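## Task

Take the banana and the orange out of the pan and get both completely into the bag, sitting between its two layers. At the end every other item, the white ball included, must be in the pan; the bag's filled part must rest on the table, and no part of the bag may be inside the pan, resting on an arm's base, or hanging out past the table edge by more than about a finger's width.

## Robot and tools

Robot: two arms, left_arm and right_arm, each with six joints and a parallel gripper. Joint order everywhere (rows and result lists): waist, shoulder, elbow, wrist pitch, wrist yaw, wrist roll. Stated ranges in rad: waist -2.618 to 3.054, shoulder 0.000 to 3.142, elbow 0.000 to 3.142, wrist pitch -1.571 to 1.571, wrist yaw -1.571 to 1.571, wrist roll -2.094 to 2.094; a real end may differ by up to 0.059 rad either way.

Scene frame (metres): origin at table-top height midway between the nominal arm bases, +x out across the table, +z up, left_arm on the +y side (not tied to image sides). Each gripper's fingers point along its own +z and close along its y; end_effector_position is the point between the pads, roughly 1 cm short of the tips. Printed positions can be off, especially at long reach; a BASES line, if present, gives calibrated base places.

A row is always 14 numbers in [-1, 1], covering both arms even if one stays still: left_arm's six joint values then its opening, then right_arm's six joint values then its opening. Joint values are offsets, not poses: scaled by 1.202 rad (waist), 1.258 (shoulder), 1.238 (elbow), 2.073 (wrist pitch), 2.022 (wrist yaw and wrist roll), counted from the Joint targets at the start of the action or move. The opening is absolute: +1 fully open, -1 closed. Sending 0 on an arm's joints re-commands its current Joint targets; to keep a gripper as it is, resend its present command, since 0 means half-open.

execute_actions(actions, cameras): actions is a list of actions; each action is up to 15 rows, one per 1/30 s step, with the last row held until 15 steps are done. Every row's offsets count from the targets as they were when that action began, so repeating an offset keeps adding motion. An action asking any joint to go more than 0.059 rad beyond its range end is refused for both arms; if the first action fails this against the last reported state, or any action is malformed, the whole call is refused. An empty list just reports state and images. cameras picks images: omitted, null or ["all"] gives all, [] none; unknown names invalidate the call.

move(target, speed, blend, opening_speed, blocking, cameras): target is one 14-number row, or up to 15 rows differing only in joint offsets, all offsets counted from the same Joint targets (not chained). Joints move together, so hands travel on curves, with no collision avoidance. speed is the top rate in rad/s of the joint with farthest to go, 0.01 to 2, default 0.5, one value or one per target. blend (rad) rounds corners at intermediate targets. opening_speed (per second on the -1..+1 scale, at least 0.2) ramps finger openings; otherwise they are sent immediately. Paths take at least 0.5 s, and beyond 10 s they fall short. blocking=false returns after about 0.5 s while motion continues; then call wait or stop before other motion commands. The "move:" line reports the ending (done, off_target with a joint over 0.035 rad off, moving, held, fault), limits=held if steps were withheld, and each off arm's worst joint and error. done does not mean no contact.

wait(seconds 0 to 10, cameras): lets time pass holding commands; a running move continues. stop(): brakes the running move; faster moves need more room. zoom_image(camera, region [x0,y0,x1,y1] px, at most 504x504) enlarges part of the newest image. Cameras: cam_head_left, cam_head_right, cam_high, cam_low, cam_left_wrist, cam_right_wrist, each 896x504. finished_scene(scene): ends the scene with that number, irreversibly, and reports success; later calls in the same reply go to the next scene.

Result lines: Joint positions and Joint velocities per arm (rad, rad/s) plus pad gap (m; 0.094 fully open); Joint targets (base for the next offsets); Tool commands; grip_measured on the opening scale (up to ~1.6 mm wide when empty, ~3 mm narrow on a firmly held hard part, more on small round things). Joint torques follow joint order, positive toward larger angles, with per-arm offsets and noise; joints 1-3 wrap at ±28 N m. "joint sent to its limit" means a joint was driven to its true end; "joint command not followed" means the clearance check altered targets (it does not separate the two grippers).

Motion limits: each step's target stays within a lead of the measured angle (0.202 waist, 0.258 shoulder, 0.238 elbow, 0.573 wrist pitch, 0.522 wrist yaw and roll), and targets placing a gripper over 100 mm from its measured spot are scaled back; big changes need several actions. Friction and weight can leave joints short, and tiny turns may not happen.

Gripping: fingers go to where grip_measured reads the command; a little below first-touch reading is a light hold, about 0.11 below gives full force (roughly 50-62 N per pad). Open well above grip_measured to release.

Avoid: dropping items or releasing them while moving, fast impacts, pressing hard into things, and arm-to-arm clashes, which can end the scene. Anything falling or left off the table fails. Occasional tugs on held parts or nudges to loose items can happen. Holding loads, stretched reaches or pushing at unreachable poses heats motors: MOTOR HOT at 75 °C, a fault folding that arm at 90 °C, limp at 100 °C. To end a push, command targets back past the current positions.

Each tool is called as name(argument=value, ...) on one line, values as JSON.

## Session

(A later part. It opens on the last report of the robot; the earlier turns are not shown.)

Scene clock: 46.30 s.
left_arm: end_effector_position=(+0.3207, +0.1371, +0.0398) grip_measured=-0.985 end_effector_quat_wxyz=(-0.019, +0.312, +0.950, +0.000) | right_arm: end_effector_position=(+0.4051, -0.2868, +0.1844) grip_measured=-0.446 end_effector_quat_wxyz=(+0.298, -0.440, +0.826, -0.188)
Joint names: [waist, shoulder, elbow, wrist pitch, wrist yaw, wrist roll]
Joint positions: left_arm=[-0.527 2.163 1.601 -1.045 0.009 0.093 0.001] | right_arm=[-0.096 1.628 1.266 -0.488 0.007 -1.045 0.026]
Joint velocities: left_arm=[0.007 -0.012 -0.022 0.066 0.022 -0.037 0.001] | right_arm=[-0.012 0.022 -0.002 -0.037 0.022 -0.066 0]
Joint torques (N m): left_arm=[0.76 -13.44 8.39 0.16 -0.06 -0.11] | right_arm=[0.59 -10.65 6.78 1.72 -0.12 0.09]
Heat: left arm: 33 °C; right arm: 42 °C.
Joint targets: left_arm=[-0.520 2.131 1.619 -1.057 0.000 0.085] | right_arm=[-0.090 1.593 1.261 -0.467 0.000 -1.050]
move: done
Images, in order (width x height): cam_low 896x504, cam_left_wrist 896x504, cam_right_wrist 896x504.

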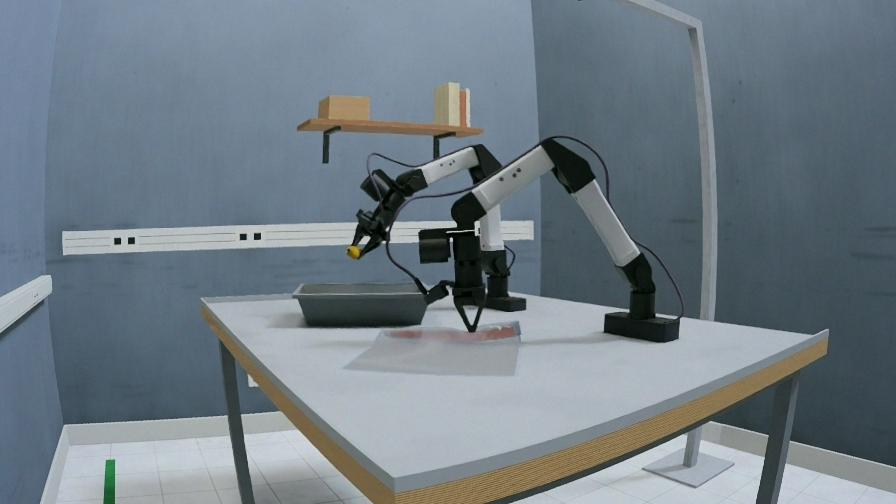

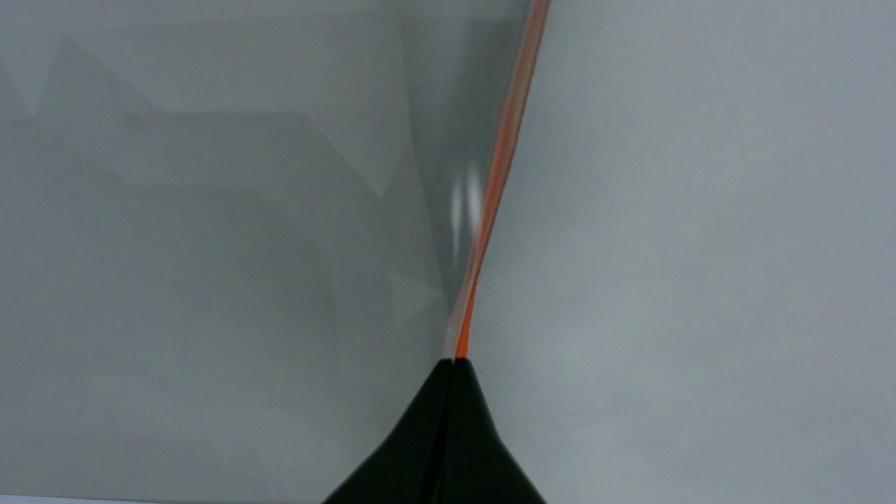

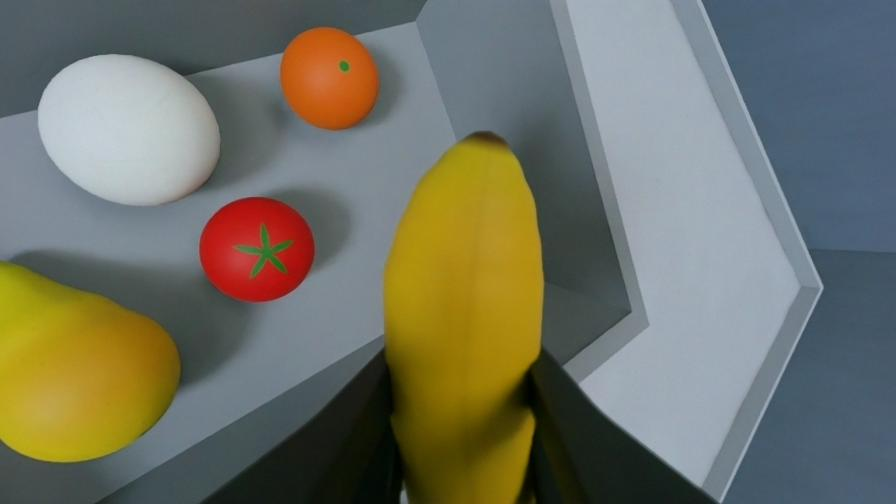

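zoom_image(camera="cam_low", region=[300, 240, 560, 400])

Scaled by 1.938 from the camera's 896x504 image, which has a finer 1280x720 frame.

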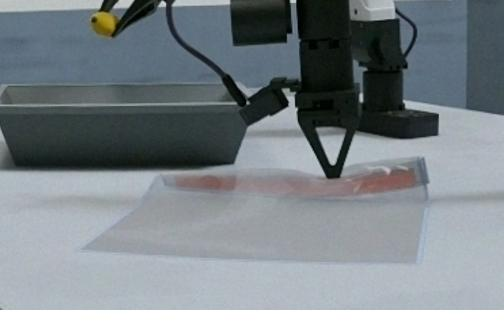

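move(target=[0, -0.075, 0.02, -0.033, 0, 0, -1.0, 0, 0, 0, 0, 0, 0, -0.5], speed=0.2, cameras=["cam_left_wrist","cam_low", "cam_head_right"])

zoom_image(camera="cam_low", region=[300, 240, 560, 400])

Scene clock: 47.83 s.
left_arm: end_effector_position=(+0.3205, +0.1372, +0.0842) grip_measured=-0.985 end_effector_quat_wxyz=(+0.009, +0.312, +0.950, -0.007) | right_arm: end_effector_position=(+0.4052, -0.2868, +0.1845) grip_measured=-0.446 end_effector_quat_wxyz=(+0.298, -0.440, +0.826, -0.188)
Joint names: [waist, shoulder, elbow, wrist pitch, wrist yaw, wrist roll]
Joint positions: left_arm=[-0.527 2.063 1.627 -1.113 0.009 0.093 0.001] | right_arm=[-0.096 1.628 1.266 -0.487 0.007 -1.046 0.026]
Joint velocities: left_arm=[-0.012 0.012 0.007 -0.022 -0.007 -0.037 -0.001] | right_arm=[-0.007 -0.002 -0.022 -0.007 0.007 -0.095 -0.001]
Joint torques (N m): left_arm=[0.77 -12.46 8.62 0.33 -0.05 -0.11] | right_arm=[0.58 -10.65 6.78 1.69 -0.12 0.03]
Heat: left arm: 34 °C; right arm: 42 °C.
Joint targets: left_arm=[-0.520 2.037 1.644 -1.126 0.000 0.085] | right_arm=[-0.090 1.593 1.261 -0.467 0.000 -1.050]
move: done
Images, in order (width x height): cam_head_right 896x504, cam_low 896x504, cam_left_wrist 896x504.

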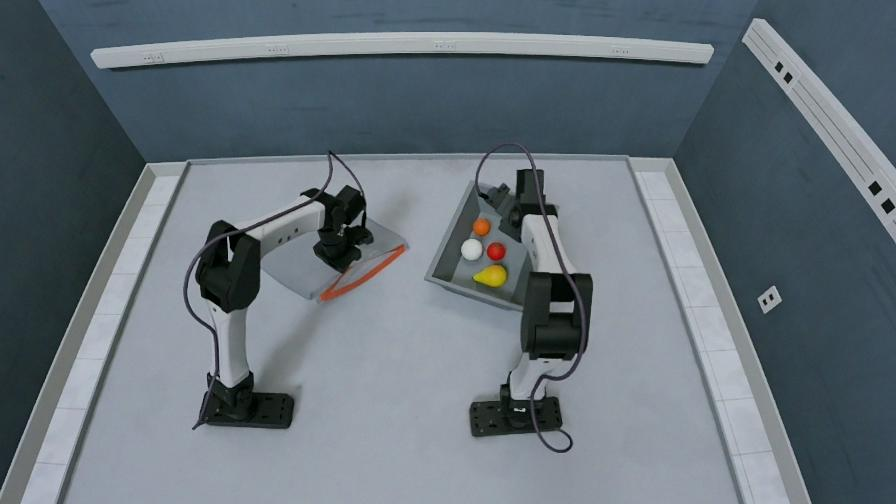

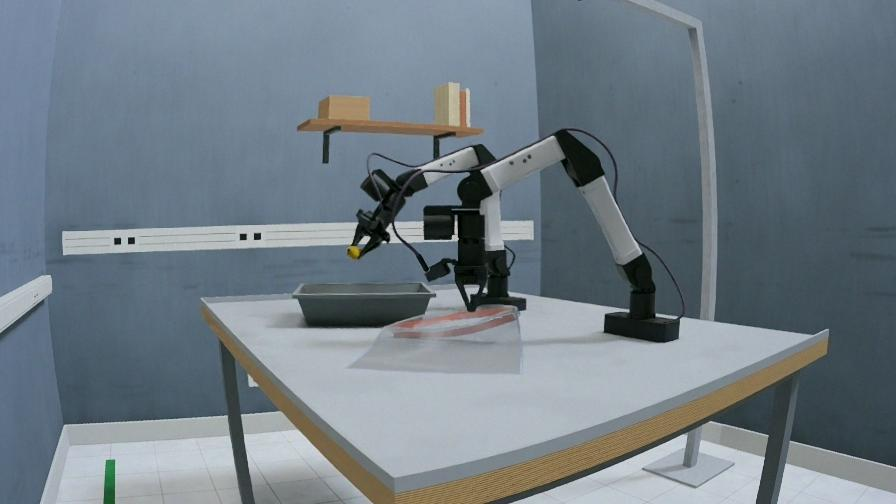

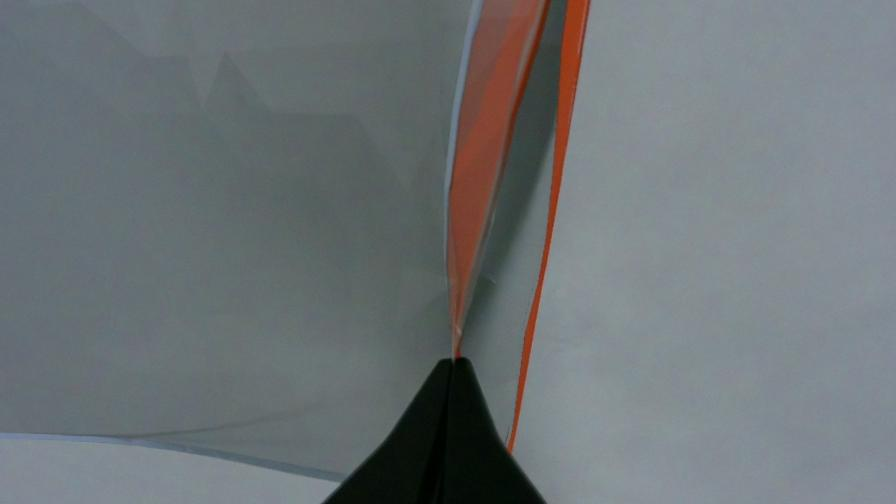

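Scaled by 1.938 from the camera's 896x504 image, which has a finer 1280x720 frame.

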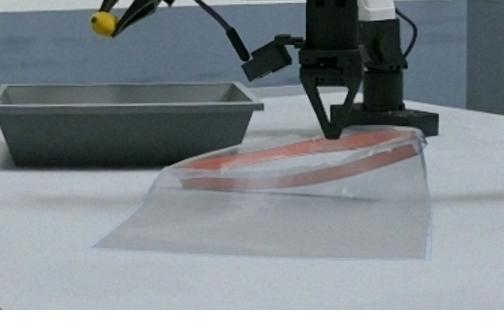

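move(target=[0, -0.1065, 0.05, -0.0405, 0, 0, -1.0, 0.7454, -0.0489, -0.1722, 0.1692, 0, -0.2577, -0.5], speed=0.8, cameras=["cam_left_wrist","cam_right_wrist","cam_low", "cam_head_right"])

zoom_image(camera="cam_head_right", region=[180, 140, 560, 400])

Scene clock: 51.90 s.
left_arm: end_effector_position=(+0.3198, +0.1376, +0.1483) grip_measured=-0.985 end_effector_quat_wxyz=(+0.061, +0.312, +0.948, -0.019) | right_arm: end_effector_position=(+0.2638, +0.0824, +0.1811) grip_measured=-0.446 end_effector_quat_wxyz=(-0.412, +0.837, -0.323, +0.157)
Joint names: [waist, shoulder, elbow, wrist pitch, wrist yaw, wrist roll]
Joint positions: left_arm=[-0.527 1.931 1.685 -1.197 0.009 0.093 0.001] | right_arm=[0.806 1.569 1.051 -0.139 0 -1.566 0.026]
Joint velocities: left_arm=[-0.007 0.007 0.007 0.037 -0.007 -0.037 0.001] | right_arm=[-0.017 -0.007 -0.002 -0.051 -0.051 -0.051 0]
Joint torques (N m): left_arm=[0.8 -11.79 9.25 0.56 -0.05 -0.11] | right_arm=[-0.1 -10.33 6.95 1.92 -0.06 0.03]
Heat: left arm: 35 °C; right arm: 42 °C.
Joint targets: left_arm=[-0.520 1.903 1.705 -1.209 0.000 0.085] | right_arm=[0.806 1.532 1.048 -0.116 0.000 -1.571]
move: off_target (right_arm); right_arm: the shoulder is farthest, 0.038 rad from its target
Images, in order (width x height): cam_head_right 896x504, cam_low 896x504, cam_left_wrist 896x504, cam_right_wrist 896x504.

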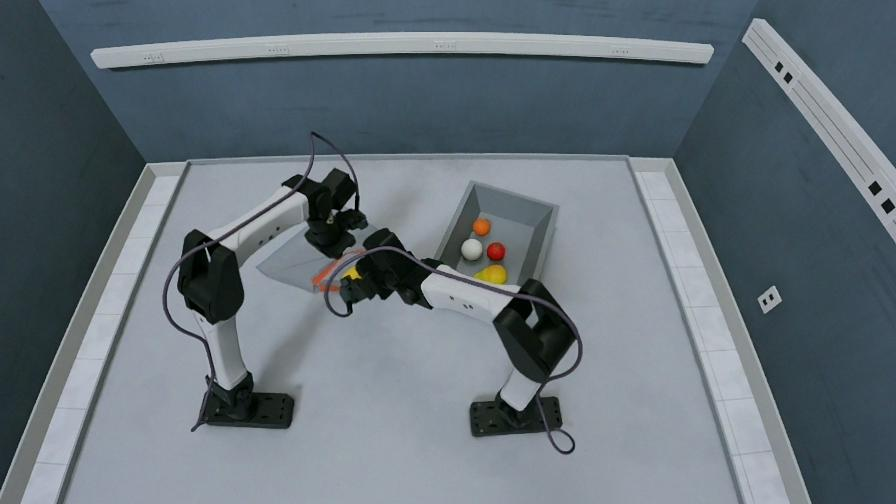

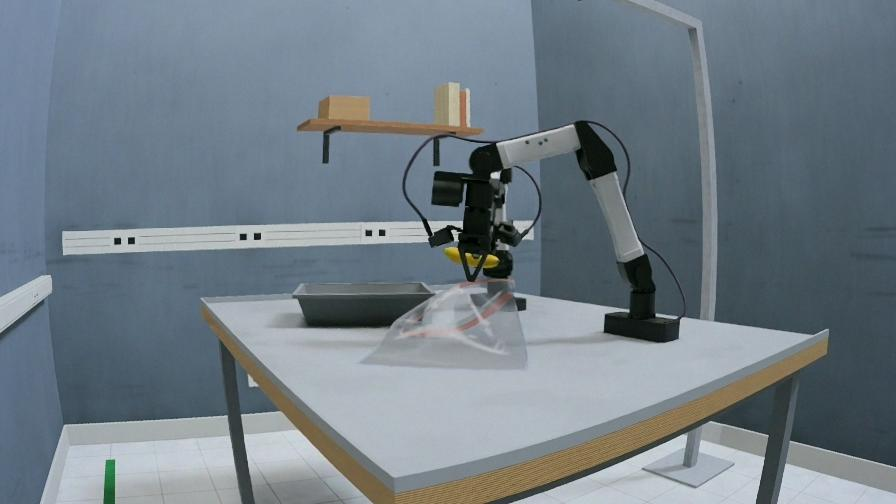

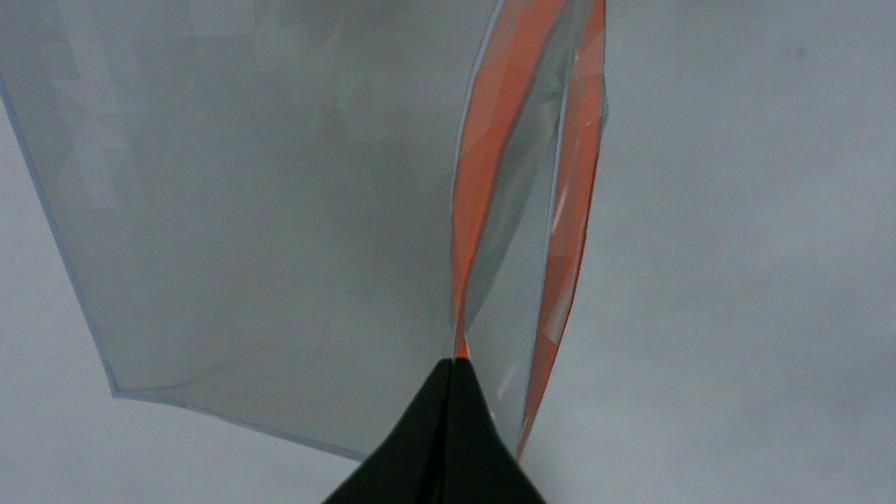

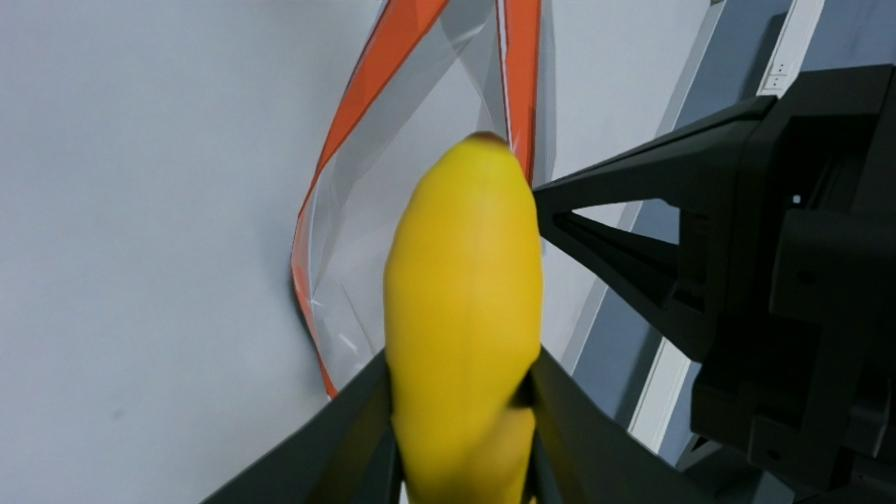

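Scaled by 1.326 from the camera's 896x504 image, which has a finer 1280x720 frame.

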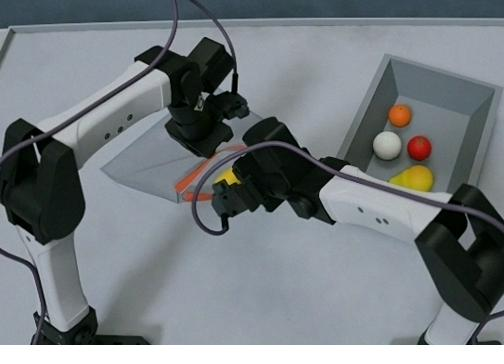

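move(target=[0, 0, 0, 0, 0, 0, -1.0, 0, 0.3064, -0.0481, 0.2147, 0, 0, -0.5], speed=0.5, cameras=["cam_right_wrist","cam_low"])

zoom_image(camera="cam_low", region=[320, 180, 600, 380])

Scene clock: 55.50 s.
left_arm: end_effector_position=(+0.3197, +0.1377, +0.1483) grip_measured=-0.985 end_effector_quat_wxyz=(+0.061, +0.312, +0.948, -0.019) | right_arm: end_effector_position=(+0.2953, +0.1175, +0.0832) grip_measured=-0.446 end_effector_quat_wxyz=(-0.428, +0.829, -0.320, +0.163)
Joint names: [waist, shoulder, elbow, wrist pitch, wrist yaw, wrist roll]
Joint positions: left_arm=[-0.527 1.931 1.685 -1.198 0.009 0.093 0.001] | right_arm=[0.806 1.912 0.987 0.306 0 -1.567 0.026]
Joint velocities: left_arm=[0.012 0.002 0.002 -0.051 -0.037 -0.081 0] | right_arm=[-0.007 0.007 -0.002 -0.066 -0.007 -0.022 0]
Joint torques (N m): left_arm=[0.77 -11.82 9.25 0.57 -0.06 -0.11] | right_arm=[0.03 -8.58 6.31 1.96 -0.06 0.06]
Heat: left arm: 35 °C; right arm: 42 °C.
Joint targets: left_arm=[-0.520 1.903 1.705 -1.209 0.000 0.085] | right_arm=[0.806 1.917 0.988 0.329 0.000 -1.571]
move: done
Images, in order (width x height): cam_low 896x504, cam_right_wrist 896x504.

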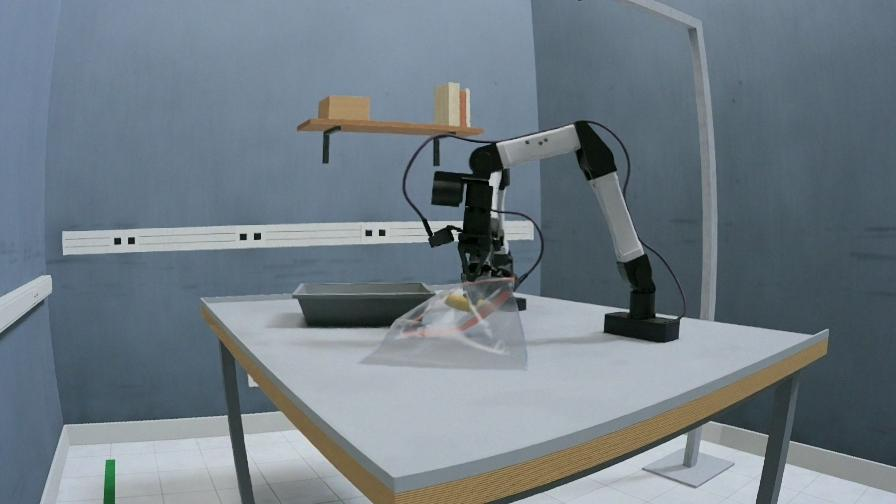

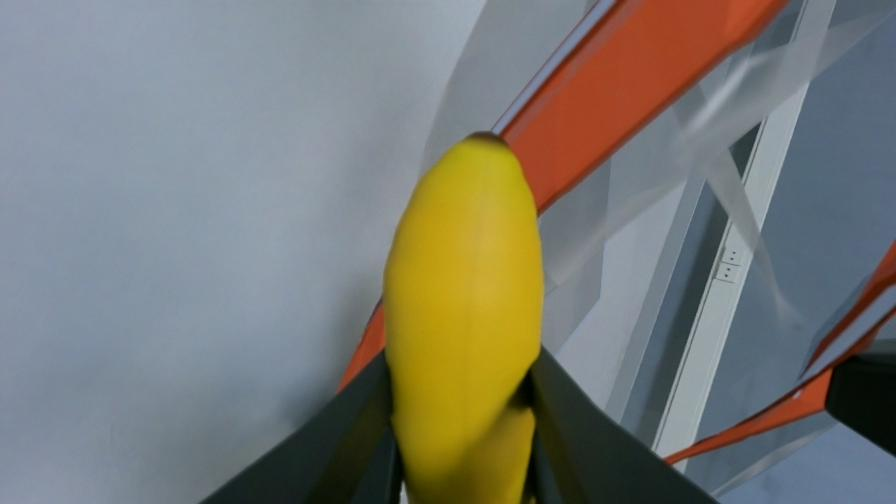

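Scaled by 1.800 from the camera's 896x504 image, which has a finer 1280x720 frame.

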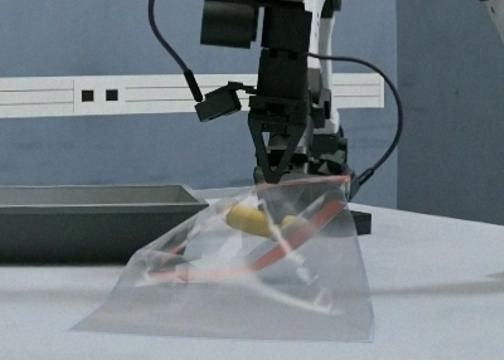

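execute_actions(actions=[], cameras=["cam_head_left","cam_high"])

zoom_image(camera="cam_head_left", region=[240, 160, 480, 340])

zoom_image(camera="cam_high", region=[240, 100, 560, 340])

Scene clock: 56.23 s.
left_arm: end_effector_position=(+0.3197, +0.1377, +0.1483) grip_measured=-0.985 end_effector_quat_wxyz=(+0.061, +0.312, +0.948, -0.019) | right_arm: end_effector_position=(+0.2954, +0.1176, +0.0833) grip_measured=-0.446 end_effector_quat_wxyz=(-0.428, +0.829, -0.320, +0.163)
Joint names: [waist, shoulder, elbow, wrist pitch, wrist yaw, wrist roll]
Joint positions: left_arm=[-0.527 1.931 1.685 -1.198 0.009 0.093 0.001] | right_arm=[0.806 1.912 0.987 0.307 0 -1.567 0.026]
Joint velocities: left_arm=[-0.007 -0.002 0.007 -0.037 0.007 0.037 0] | right_arm=[0.002 -0.012 -0.007 -0.007 -0.022 -0.022 -0.001]
Joint torques (N m): left_arm=[0.77 -11.81 9.21 0.57 -0.05 -0.11] | right_arm=[0.05 -8.61 6.32 1.94 -0.06 0.06]
Heat: left arm: 35 °C; right arm: 42 °C.
Joint targets: left_arm=[-0.520 1.903 1.705 -1.209 0.000 0.085] | right_arm=[0.806 1.917 0.988 0.329 0.000 -1.571]
Tool commands: left_gripper/opening=-1.0 right_gripper/opening=-0.5
Images, in order (width x height): cam_head_left 896x504, cam_high 896x504.

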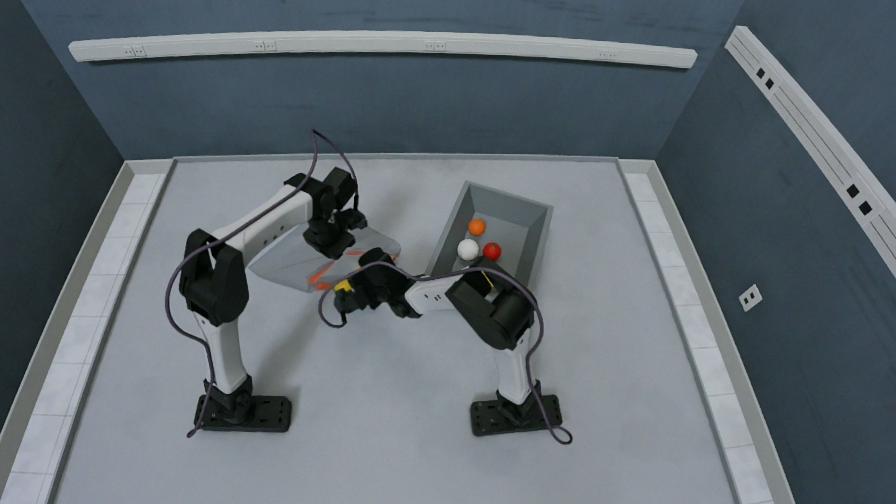

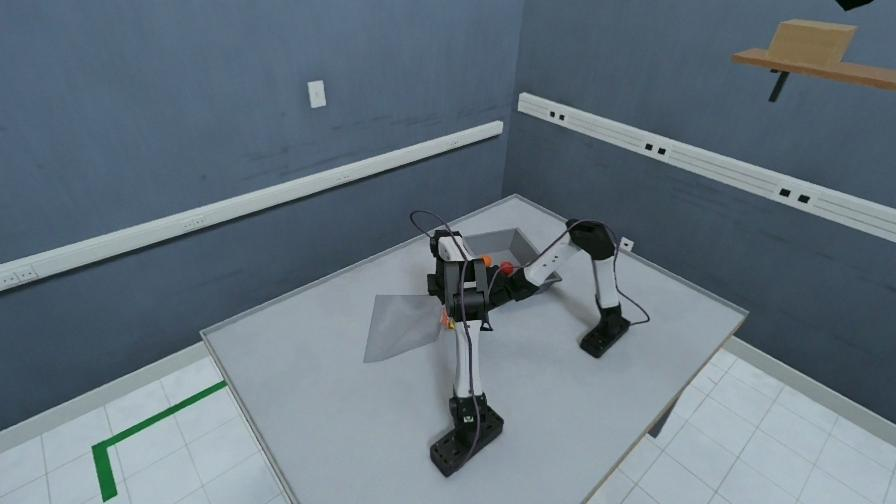

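Scaled by 2.100 from the camera's 896x504 image, which has a finer 1280x720 frame.

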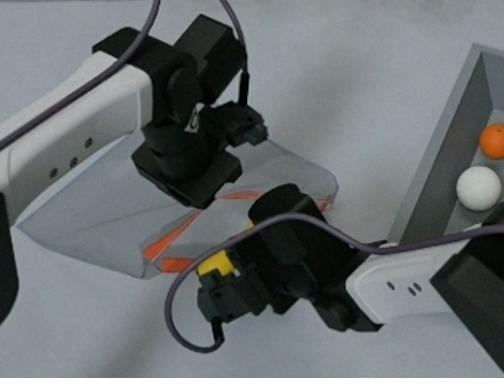

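Scaled by 1.575 from the camera's 896x504 image, which has a finer 1280x720 frame.

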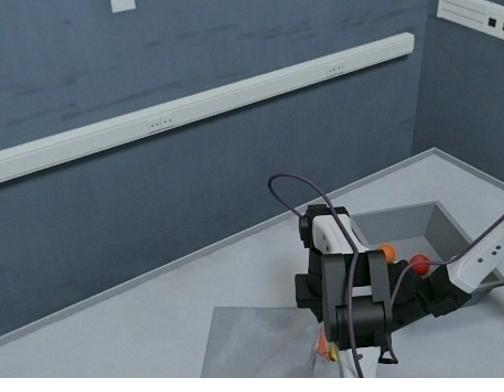

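move(target=[[-0.015, 0.08, -0.06, 0.05, 0, 0, -1.0, 0, -0.3064, 0.0481, -0.2147, 0, 0, -0.5],[-0.0416, 0.2003, -0.1737, 0.1442, 0, 0, -1.0, 0, -0.3364, 0.0481, -0.2147, 0, 0, -0.5]], speed=[0.5, 0.2], blend=0.05, cameras=["cam_left_wrist","cam_low","cam_head_left"])

zoom_image(camera="cam_low", region=[320, 240, 580, 400])

zoom_image(camera="cam_head_left", region=[240, 160, 480, 340])

Scene clock: 64.03 s.
left_arm: end_effector_position=(+0.3113, +0.1257, +0.0243) grip_measured=-0.985 end_effector_quat_wxyz=(+0.002, +0.330, +0.944, -0.005) | right_arm: end_effector_position=(+0.2599, +0.0781, +0.1885) grip_measured=-0.446 end_effector_quat_wxyz=(-0.423, +0.832, -0.321, +0.161)
Joint names: [waist, shoulder, elbow, wrist pitch, wrist yaw, wrist roll]
Joint positions: left_arm=[-0.564 2.14 1.498 -0.923 0.009 0.093 0.001] | right_arm=[0.806 1.529 1.021 -0.122 0 -1.567 0.026]
Joint velocities: left_arm=[-0.007 -0.002 0.007 0.037 -0.022 0.051 -0.001] | right_arm=[-0.012 -0.007 -0.012 -0.022 0.007 -0.022 0]
Joint torques (N m): left_arm=[-0.21 -9.47 5.79 0.53 -0.06 -0.11] | right_arm=[0.02 -9.84 9.78 1.76 -0.06 0.06]
Heat: left arm: 36 °C; right arm: 42 °C.
Joint targets: left_arm=[-0.570 2.155 1.491 -0.911 0.000 0.085] | right_arm=[0.806 1.494 1.048 -0.116 0.000 -1.571]
move: off_target (right_arm); right_arm: the shoulder is farthest, 0.036 rad from its target
Images, in order (width x height): cam_head_left 896x504, cam_low 896x504, cam_left_wrist 896x504.

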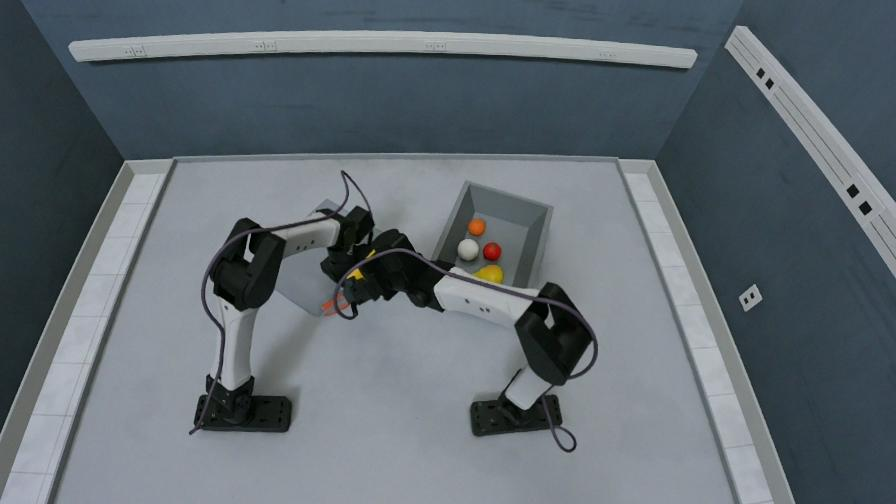

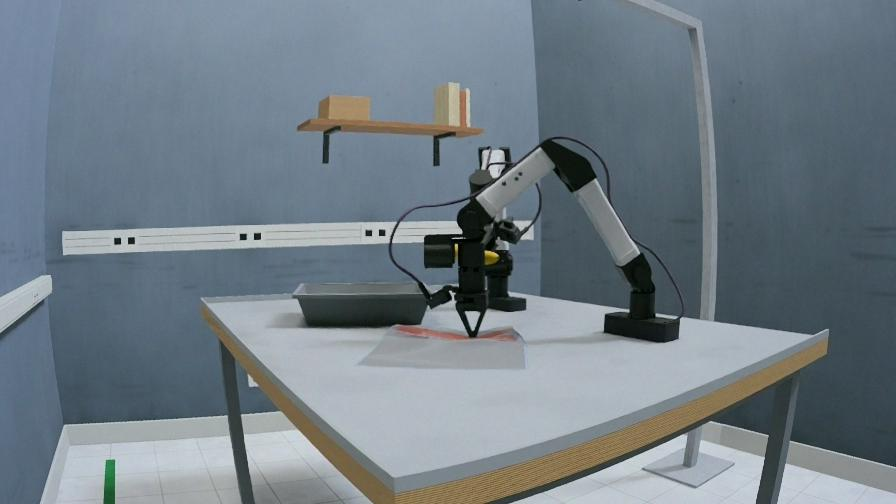

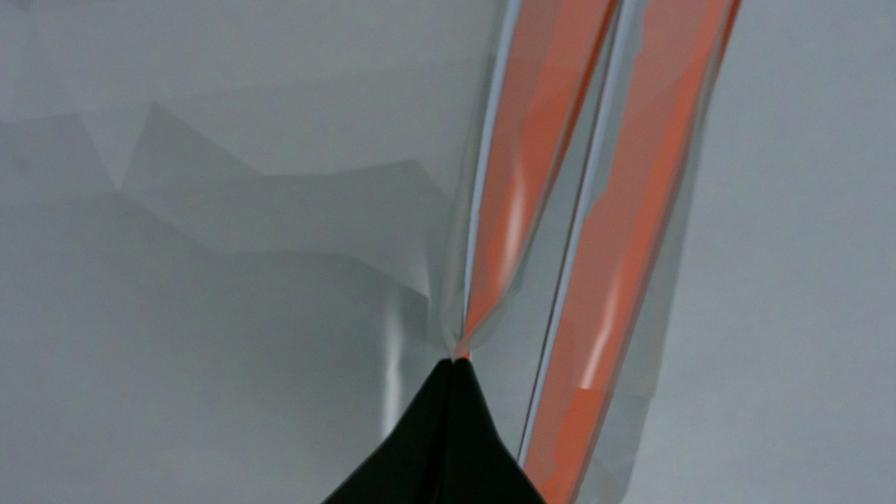

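Scaled by 1.938 from the camera's 896x504 image, which has a finer 1280x720 frame.

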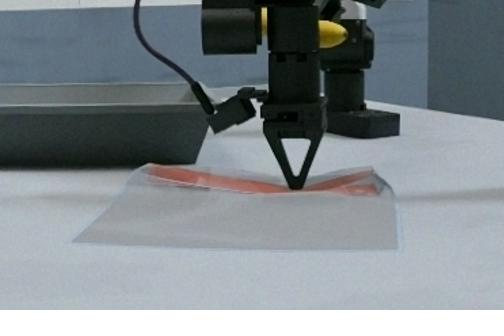

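Scaled by 2.100 from the camera's 896x504 image, which has a finer 1280x720 frame.

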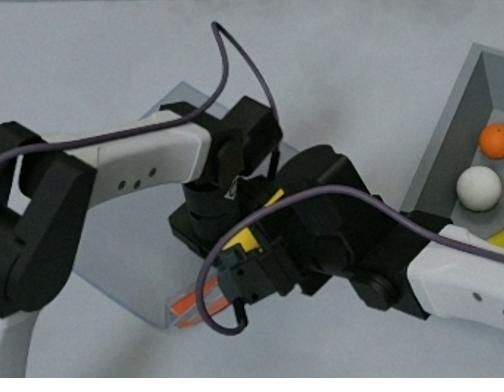

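move(target=[0, 0, 0, 0, 0, 0, 0.5, 0, 0, 0, 0, 0, 0, -0.5], opening_speed=0.8, cameras=["cam_left_wrist"])

Scene clock: 66.37 s.
left_arm: end_effector_position=(+0.3119, +0.1253, +0.0243) grip_measured=+0.498 end_effector_quat_wxyz=(+0.003, +0.330, +0.944, -0.005) | right_arm: end_effector_position=(+0.2599, +0.0781, +0.1885) grip_measured=-0.446 end_effector_quat_wxyz=(-0.423, +0.832, -0.321, +0.161)
Joint names: [waist, shoulder, elbow, wrist pitch, wrist yaw, wrist roll]
Joint positions: left_arm=[-0.564 2.14 1.498 -0.92 0.009 0.093 0.07] | right_arm=[0.806 1.529 1.021 -0.122 0 -1.567 0.026]
Joint velocities: left_arm=[0.012 0.012 -0.002 -0.022 -0.022 -0.007 -0.001] | right_arm=[-0.002 -0.007 0.002 -0.022 0.095 -0.022 0]
Joint torques (N m): left_arm=[-0.24 -9.5 5.75 0.53 -0.06 -0.12] | right_arm=[0.03 -9.85 9.8 1.76 -0.06 0.07]
Heat: left arm: 36 °C; right arm: 42 °C.
Joint targets: left_arm=[-0.570 2.155 1.491 -0.910 0.000 0.085] | right_arm=[0.806 1.494 1.048 -0.116 0.000 -1.571]
move: done
Images, in order (width x height): cam_left_wrist 896x504.

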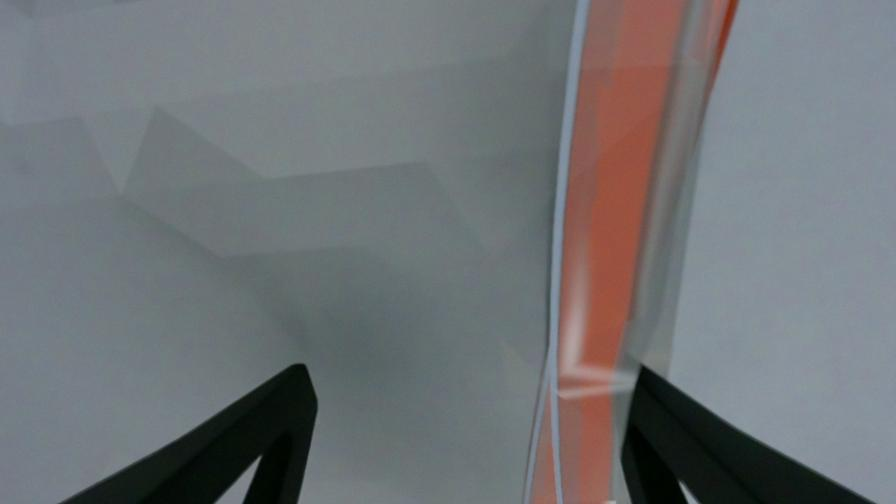

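move(target=[[0, -0.06, 0.0598, -0.0584, 0, 0, 0.6, 0, 0, 0, 0, 0, 0, -0.5],[-0.005, 0.089, 0.2795, -0.1037, 0, 0, 0.6, 0, 0, 0, 0, 0, 0, -0.5]], speed=[0.3, 0.4], blend=0.03, cameras=["cam_left_wrist","cam_low"])

zoom_image(camera="cam_low", region=[320, 240, 580, 400])

Scene clock: 68.73 s.
left_arm: end_effector_position=(+0.3463, +0.1002, +0.0582) grip_measured=+0.598 end_effector_quat_wxyz=(+0.011, +0.332, +0.943, -0.007) | right_arm: end_effector_position=(+0.2599, +0.0781, +0.1885) grip_measured=-0.446 end_effector_quat_wxyz=(-0.423, +0.832, -0.321, +0.161)
Joint names: [waist, shoulder, elbow, wrist pitch, wrist yaw, wrist roll]
Joint positions: left_arm=[-0.569 2.248 1.815 -1.113 0.009 0.093 0.075] | right_arm=[0.806 1.529 1.021 -0.122 0 -1.567 0.026]
Joint velocities: left_arm=[0.002 -0.012 -0.012 -0.022 -0.037 -0.007 0] | right_arm=[-0.017 -0.007 -0.012 0.037 0.007 0.007 0]
Joint torques (N m): left_arm=[-0.32 -10.35 8.99 0.34 -0.05 -0.12] | right_arm=[0.02 -9.87 9.8 1.76 -0.07 0.06]
Heat: left arm: 36 °C; right arm: 42 °C.
Joint targets: left_arm=[-0.576 2.267 1.837 -1.125 0.000 0.085] | right_arm=[0.806 1.494 1.048 -0.116 0.000 -1.571]
move: done
Images, in order (width x height): cam_low 896x504, cam_left_wrist 896x504.

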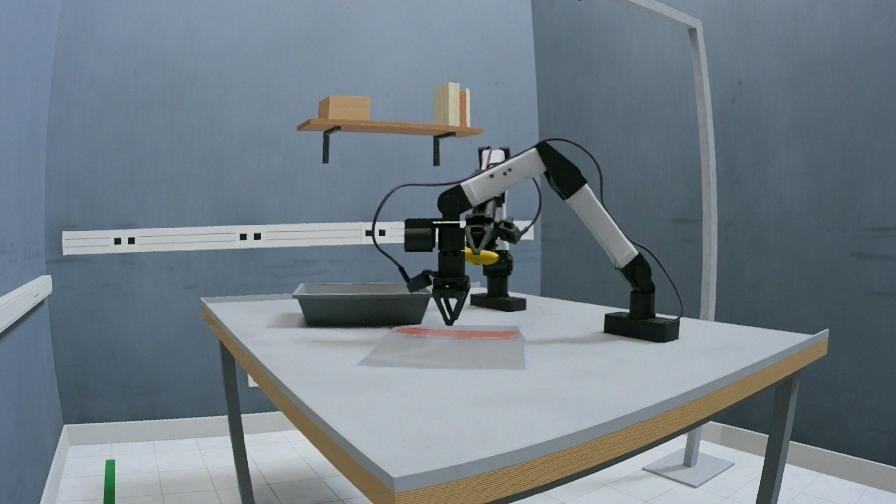

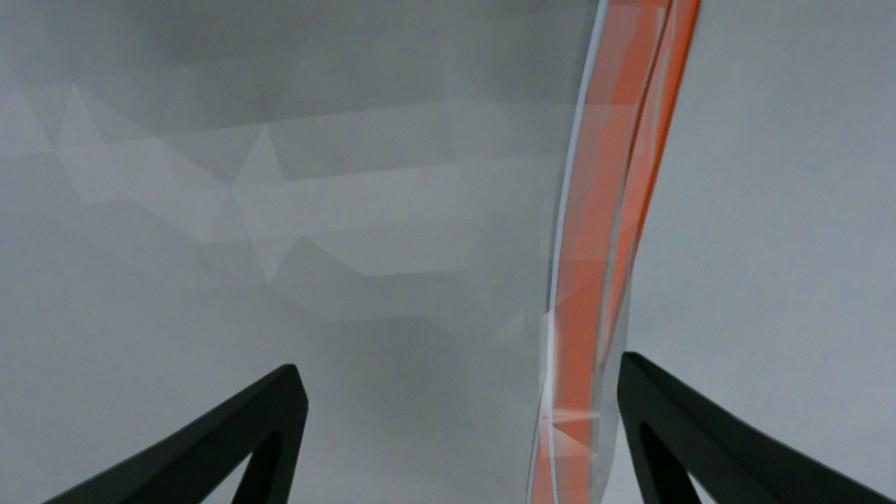

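Scaled by 1.938 from the camera's 896x504 image, which has a finer 1280x720 frame.

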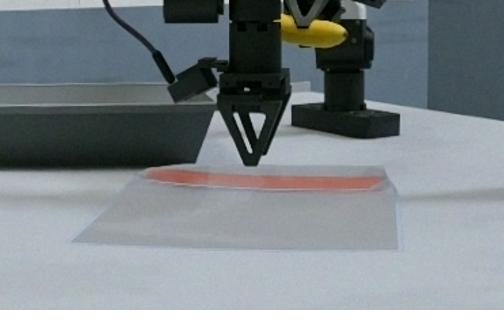

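zoom_image(camera="cam_left_wrist", region=[440, 0, 760, 504])

Scaled by 1.000.

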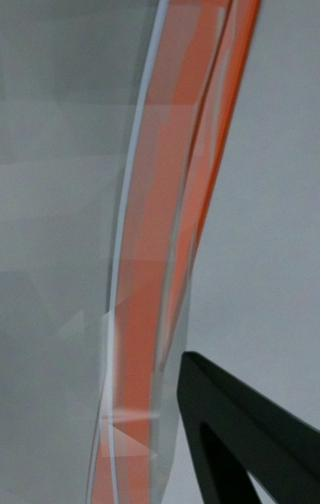

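move(target=[0, 0.0644, -0.0735, 0.0651, 0, 0, 0.6, 0, 0, 0, 0, 0, 0, -0.5], speed=0.12, cameras=["cam_left_wrist"])

Scene clock: 71.97 s.
left_arm: end_effector_position=(+0.3459, +0.1003, +0.0176) grip_measured=+0.599 end_effector_quat_wxyz=(-0.002, +0.332, +0.943, -0.005) | right_arm: end_effector_position=(+0.2599, +0.0781, +0.1885) grip_measured=-0.446 end_effector_quat_wxyz=(-0.423, +0.832, -0.321, +0.161)
Joint names: [waist, shoulder, elbow, wrist pitch, wrist yaw, wrist roll]
Joint positions: left_arm=[-0.569 2.316 1.765 -1.021 0.01 0.093 0.075] | right_arm=[0.806 1.529 1.021 -0.122 0 -1.567 0.026]
Joint velocities: left_arm=[0.017 0.007 0.007 0.007 -0.007 0.066 0.001] | right_arm=[-0.012 -0.002 0.022 0.051 -0.051 0.066 -0.001]
Joint torques (N m): left_arm=[-0.29 -9.57 4.83 0.74 -0.07 -0.11] | right_arm=[0.03 -9.84 9.8 1.76 -0.07 0.07]
Heat: left arm: 37 °C; right arm: 43 °C.
Joint targets: left_arm=[-0.576 2.348 1.746 -0.990 0.000 0.085] | right_arm=[0.806 1.494 1.048 -0.116 0.000 -1.571]
move: done
Images, in order (width x height): cam_left_wrist 896x504.

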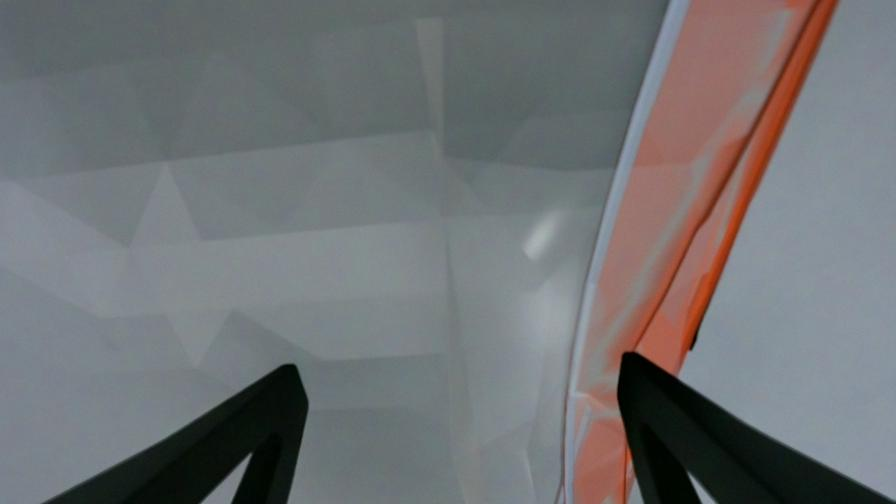

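move(target=[0, 0, 0, 0, 0, 0, -0.2, 0, 0, 0, 0, 0, 0, -0.5], opening_speed=0.5, cameras=["cam_left_wrist"])

Scene clock: 73.97 s.
left_arm: end_effector_position=(+0.3452, +0.0963, +0.0176) grip_measured=-0.198 end_effector_quat_wxyz=(+0.000, +0.335, +0.942, -0.009) | right_arm: end_effector_position=(+0.2599, +0.0781, +0.1885) grip_measured=-0.446 end_effector_quat_wxyz=(-0.423, +0.832, -0.321, +0.161)
Joint names: [waist, shoulder, elbow, wrist pitch, wrist yaw, wrist roll]
Joint positions: left_arm=[-0.574 2.316 1.765 -1.015 0.018 0.093 0.038] | right_arm=[0.806 1.529 1.021 -0.122 0 -1.567 0.026]
Joint velocities: left_arm=[-0.012 0.012 -0.007 -0.037 -0.037 0.066 0] | right_arm=[-0.017 -0.002 0.007 -0.11 -0.037 -0.022 -0.001]
Joint torques (N m): left_arm=[0.1 -9.58 4.83 0.69 -0.15 -0.11] | right_arm=[0.03 -9.84 9.81 1.76 -0.06 0.07]
Heat: left arm: 37 °C; right arm: 43 °C.
Joint targets: left_arm=[-0.576 2.348 1.746 -0.990 0.000 0.085] | right_arm=[0.806 1.494 1.048 -0.116 0.000 -1.571]
move: done
Images, in order (width x height): cam_left_wrist 896x504.

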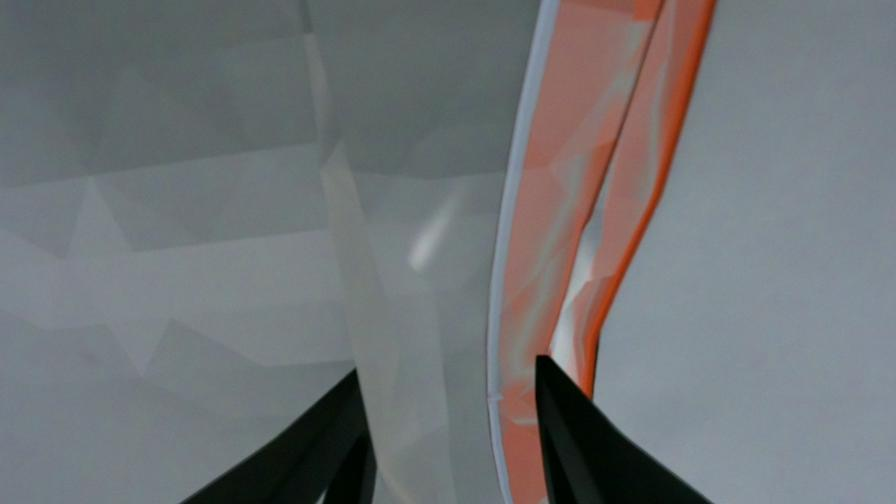

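move(target=[0, 0, 0, 0, 0, 0, -1.0, 0, 0, 0, 0, 0, 0, -0.5], opening_speed=0.5, cameras=["cam_left_wrist"])

Scene clock: 75.90 s.
left_arm: end_effector_position=(+0.3469, +0.0957, +0.0174) grip_measured=-0.980 end_effector_quat_wxyz=(+0.004, +0.335, +0.942, -0.009) | right_arm: end_effector_position=(+0.2599, +0.0781, +0.1885) grip_measured=-0.446 end_effector_quat_wxyz=(-0.423, +0.832, -0.321, +0.161)
Joint names: [waist, shoulder, elbow, wrist pitch, wrist yaw, wrist roll]
Joint positions: left_arm=[-0.574 2.316 1.764 -1.006 0.015 0.093 0.001] | right_arm=[0.806 1.529 1.021 -0.122 0 -1.567 0.026]
Joint velocities: left_arm=[-0.007 -0.002 -0.007 -0.007 0.051 0.007 0] | right_arm=[-0.012 0.007 0.002 0.007 -0.007 0.022 0.001]
Joint torques (N m): left_arm=[0.12 -9.58 4.98 0.61 -0.11 -0.12] | right_arm=[0.02 -9.88 9.8 1.76 -0.06 0.06]
Heat: left arm: 37 °C; right arm: 43 °C.
Joint targets: left_arm=[-0.576 2.348 1.745 -0.990 0.001 0.085] | right_arm=[0.806 1.494 1.048 -0.116 0.000 -1.571]
move: done
Images, in order (width x height): cam_left_wrist 896x504.

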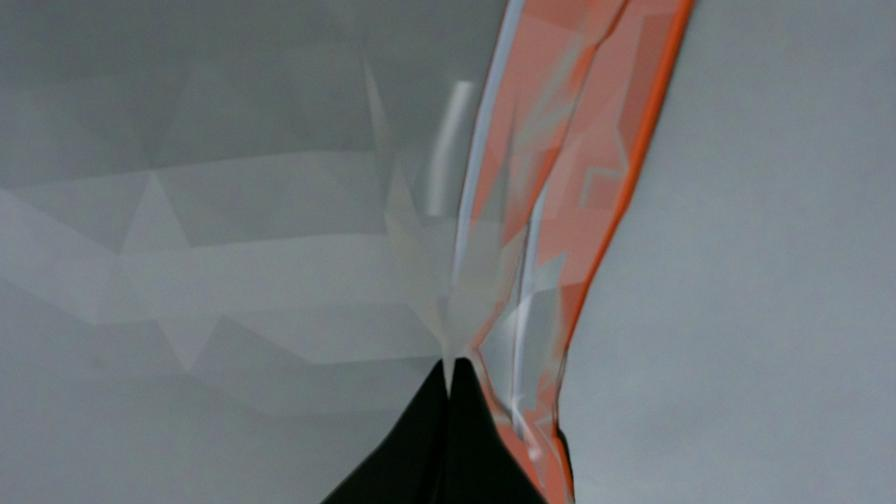

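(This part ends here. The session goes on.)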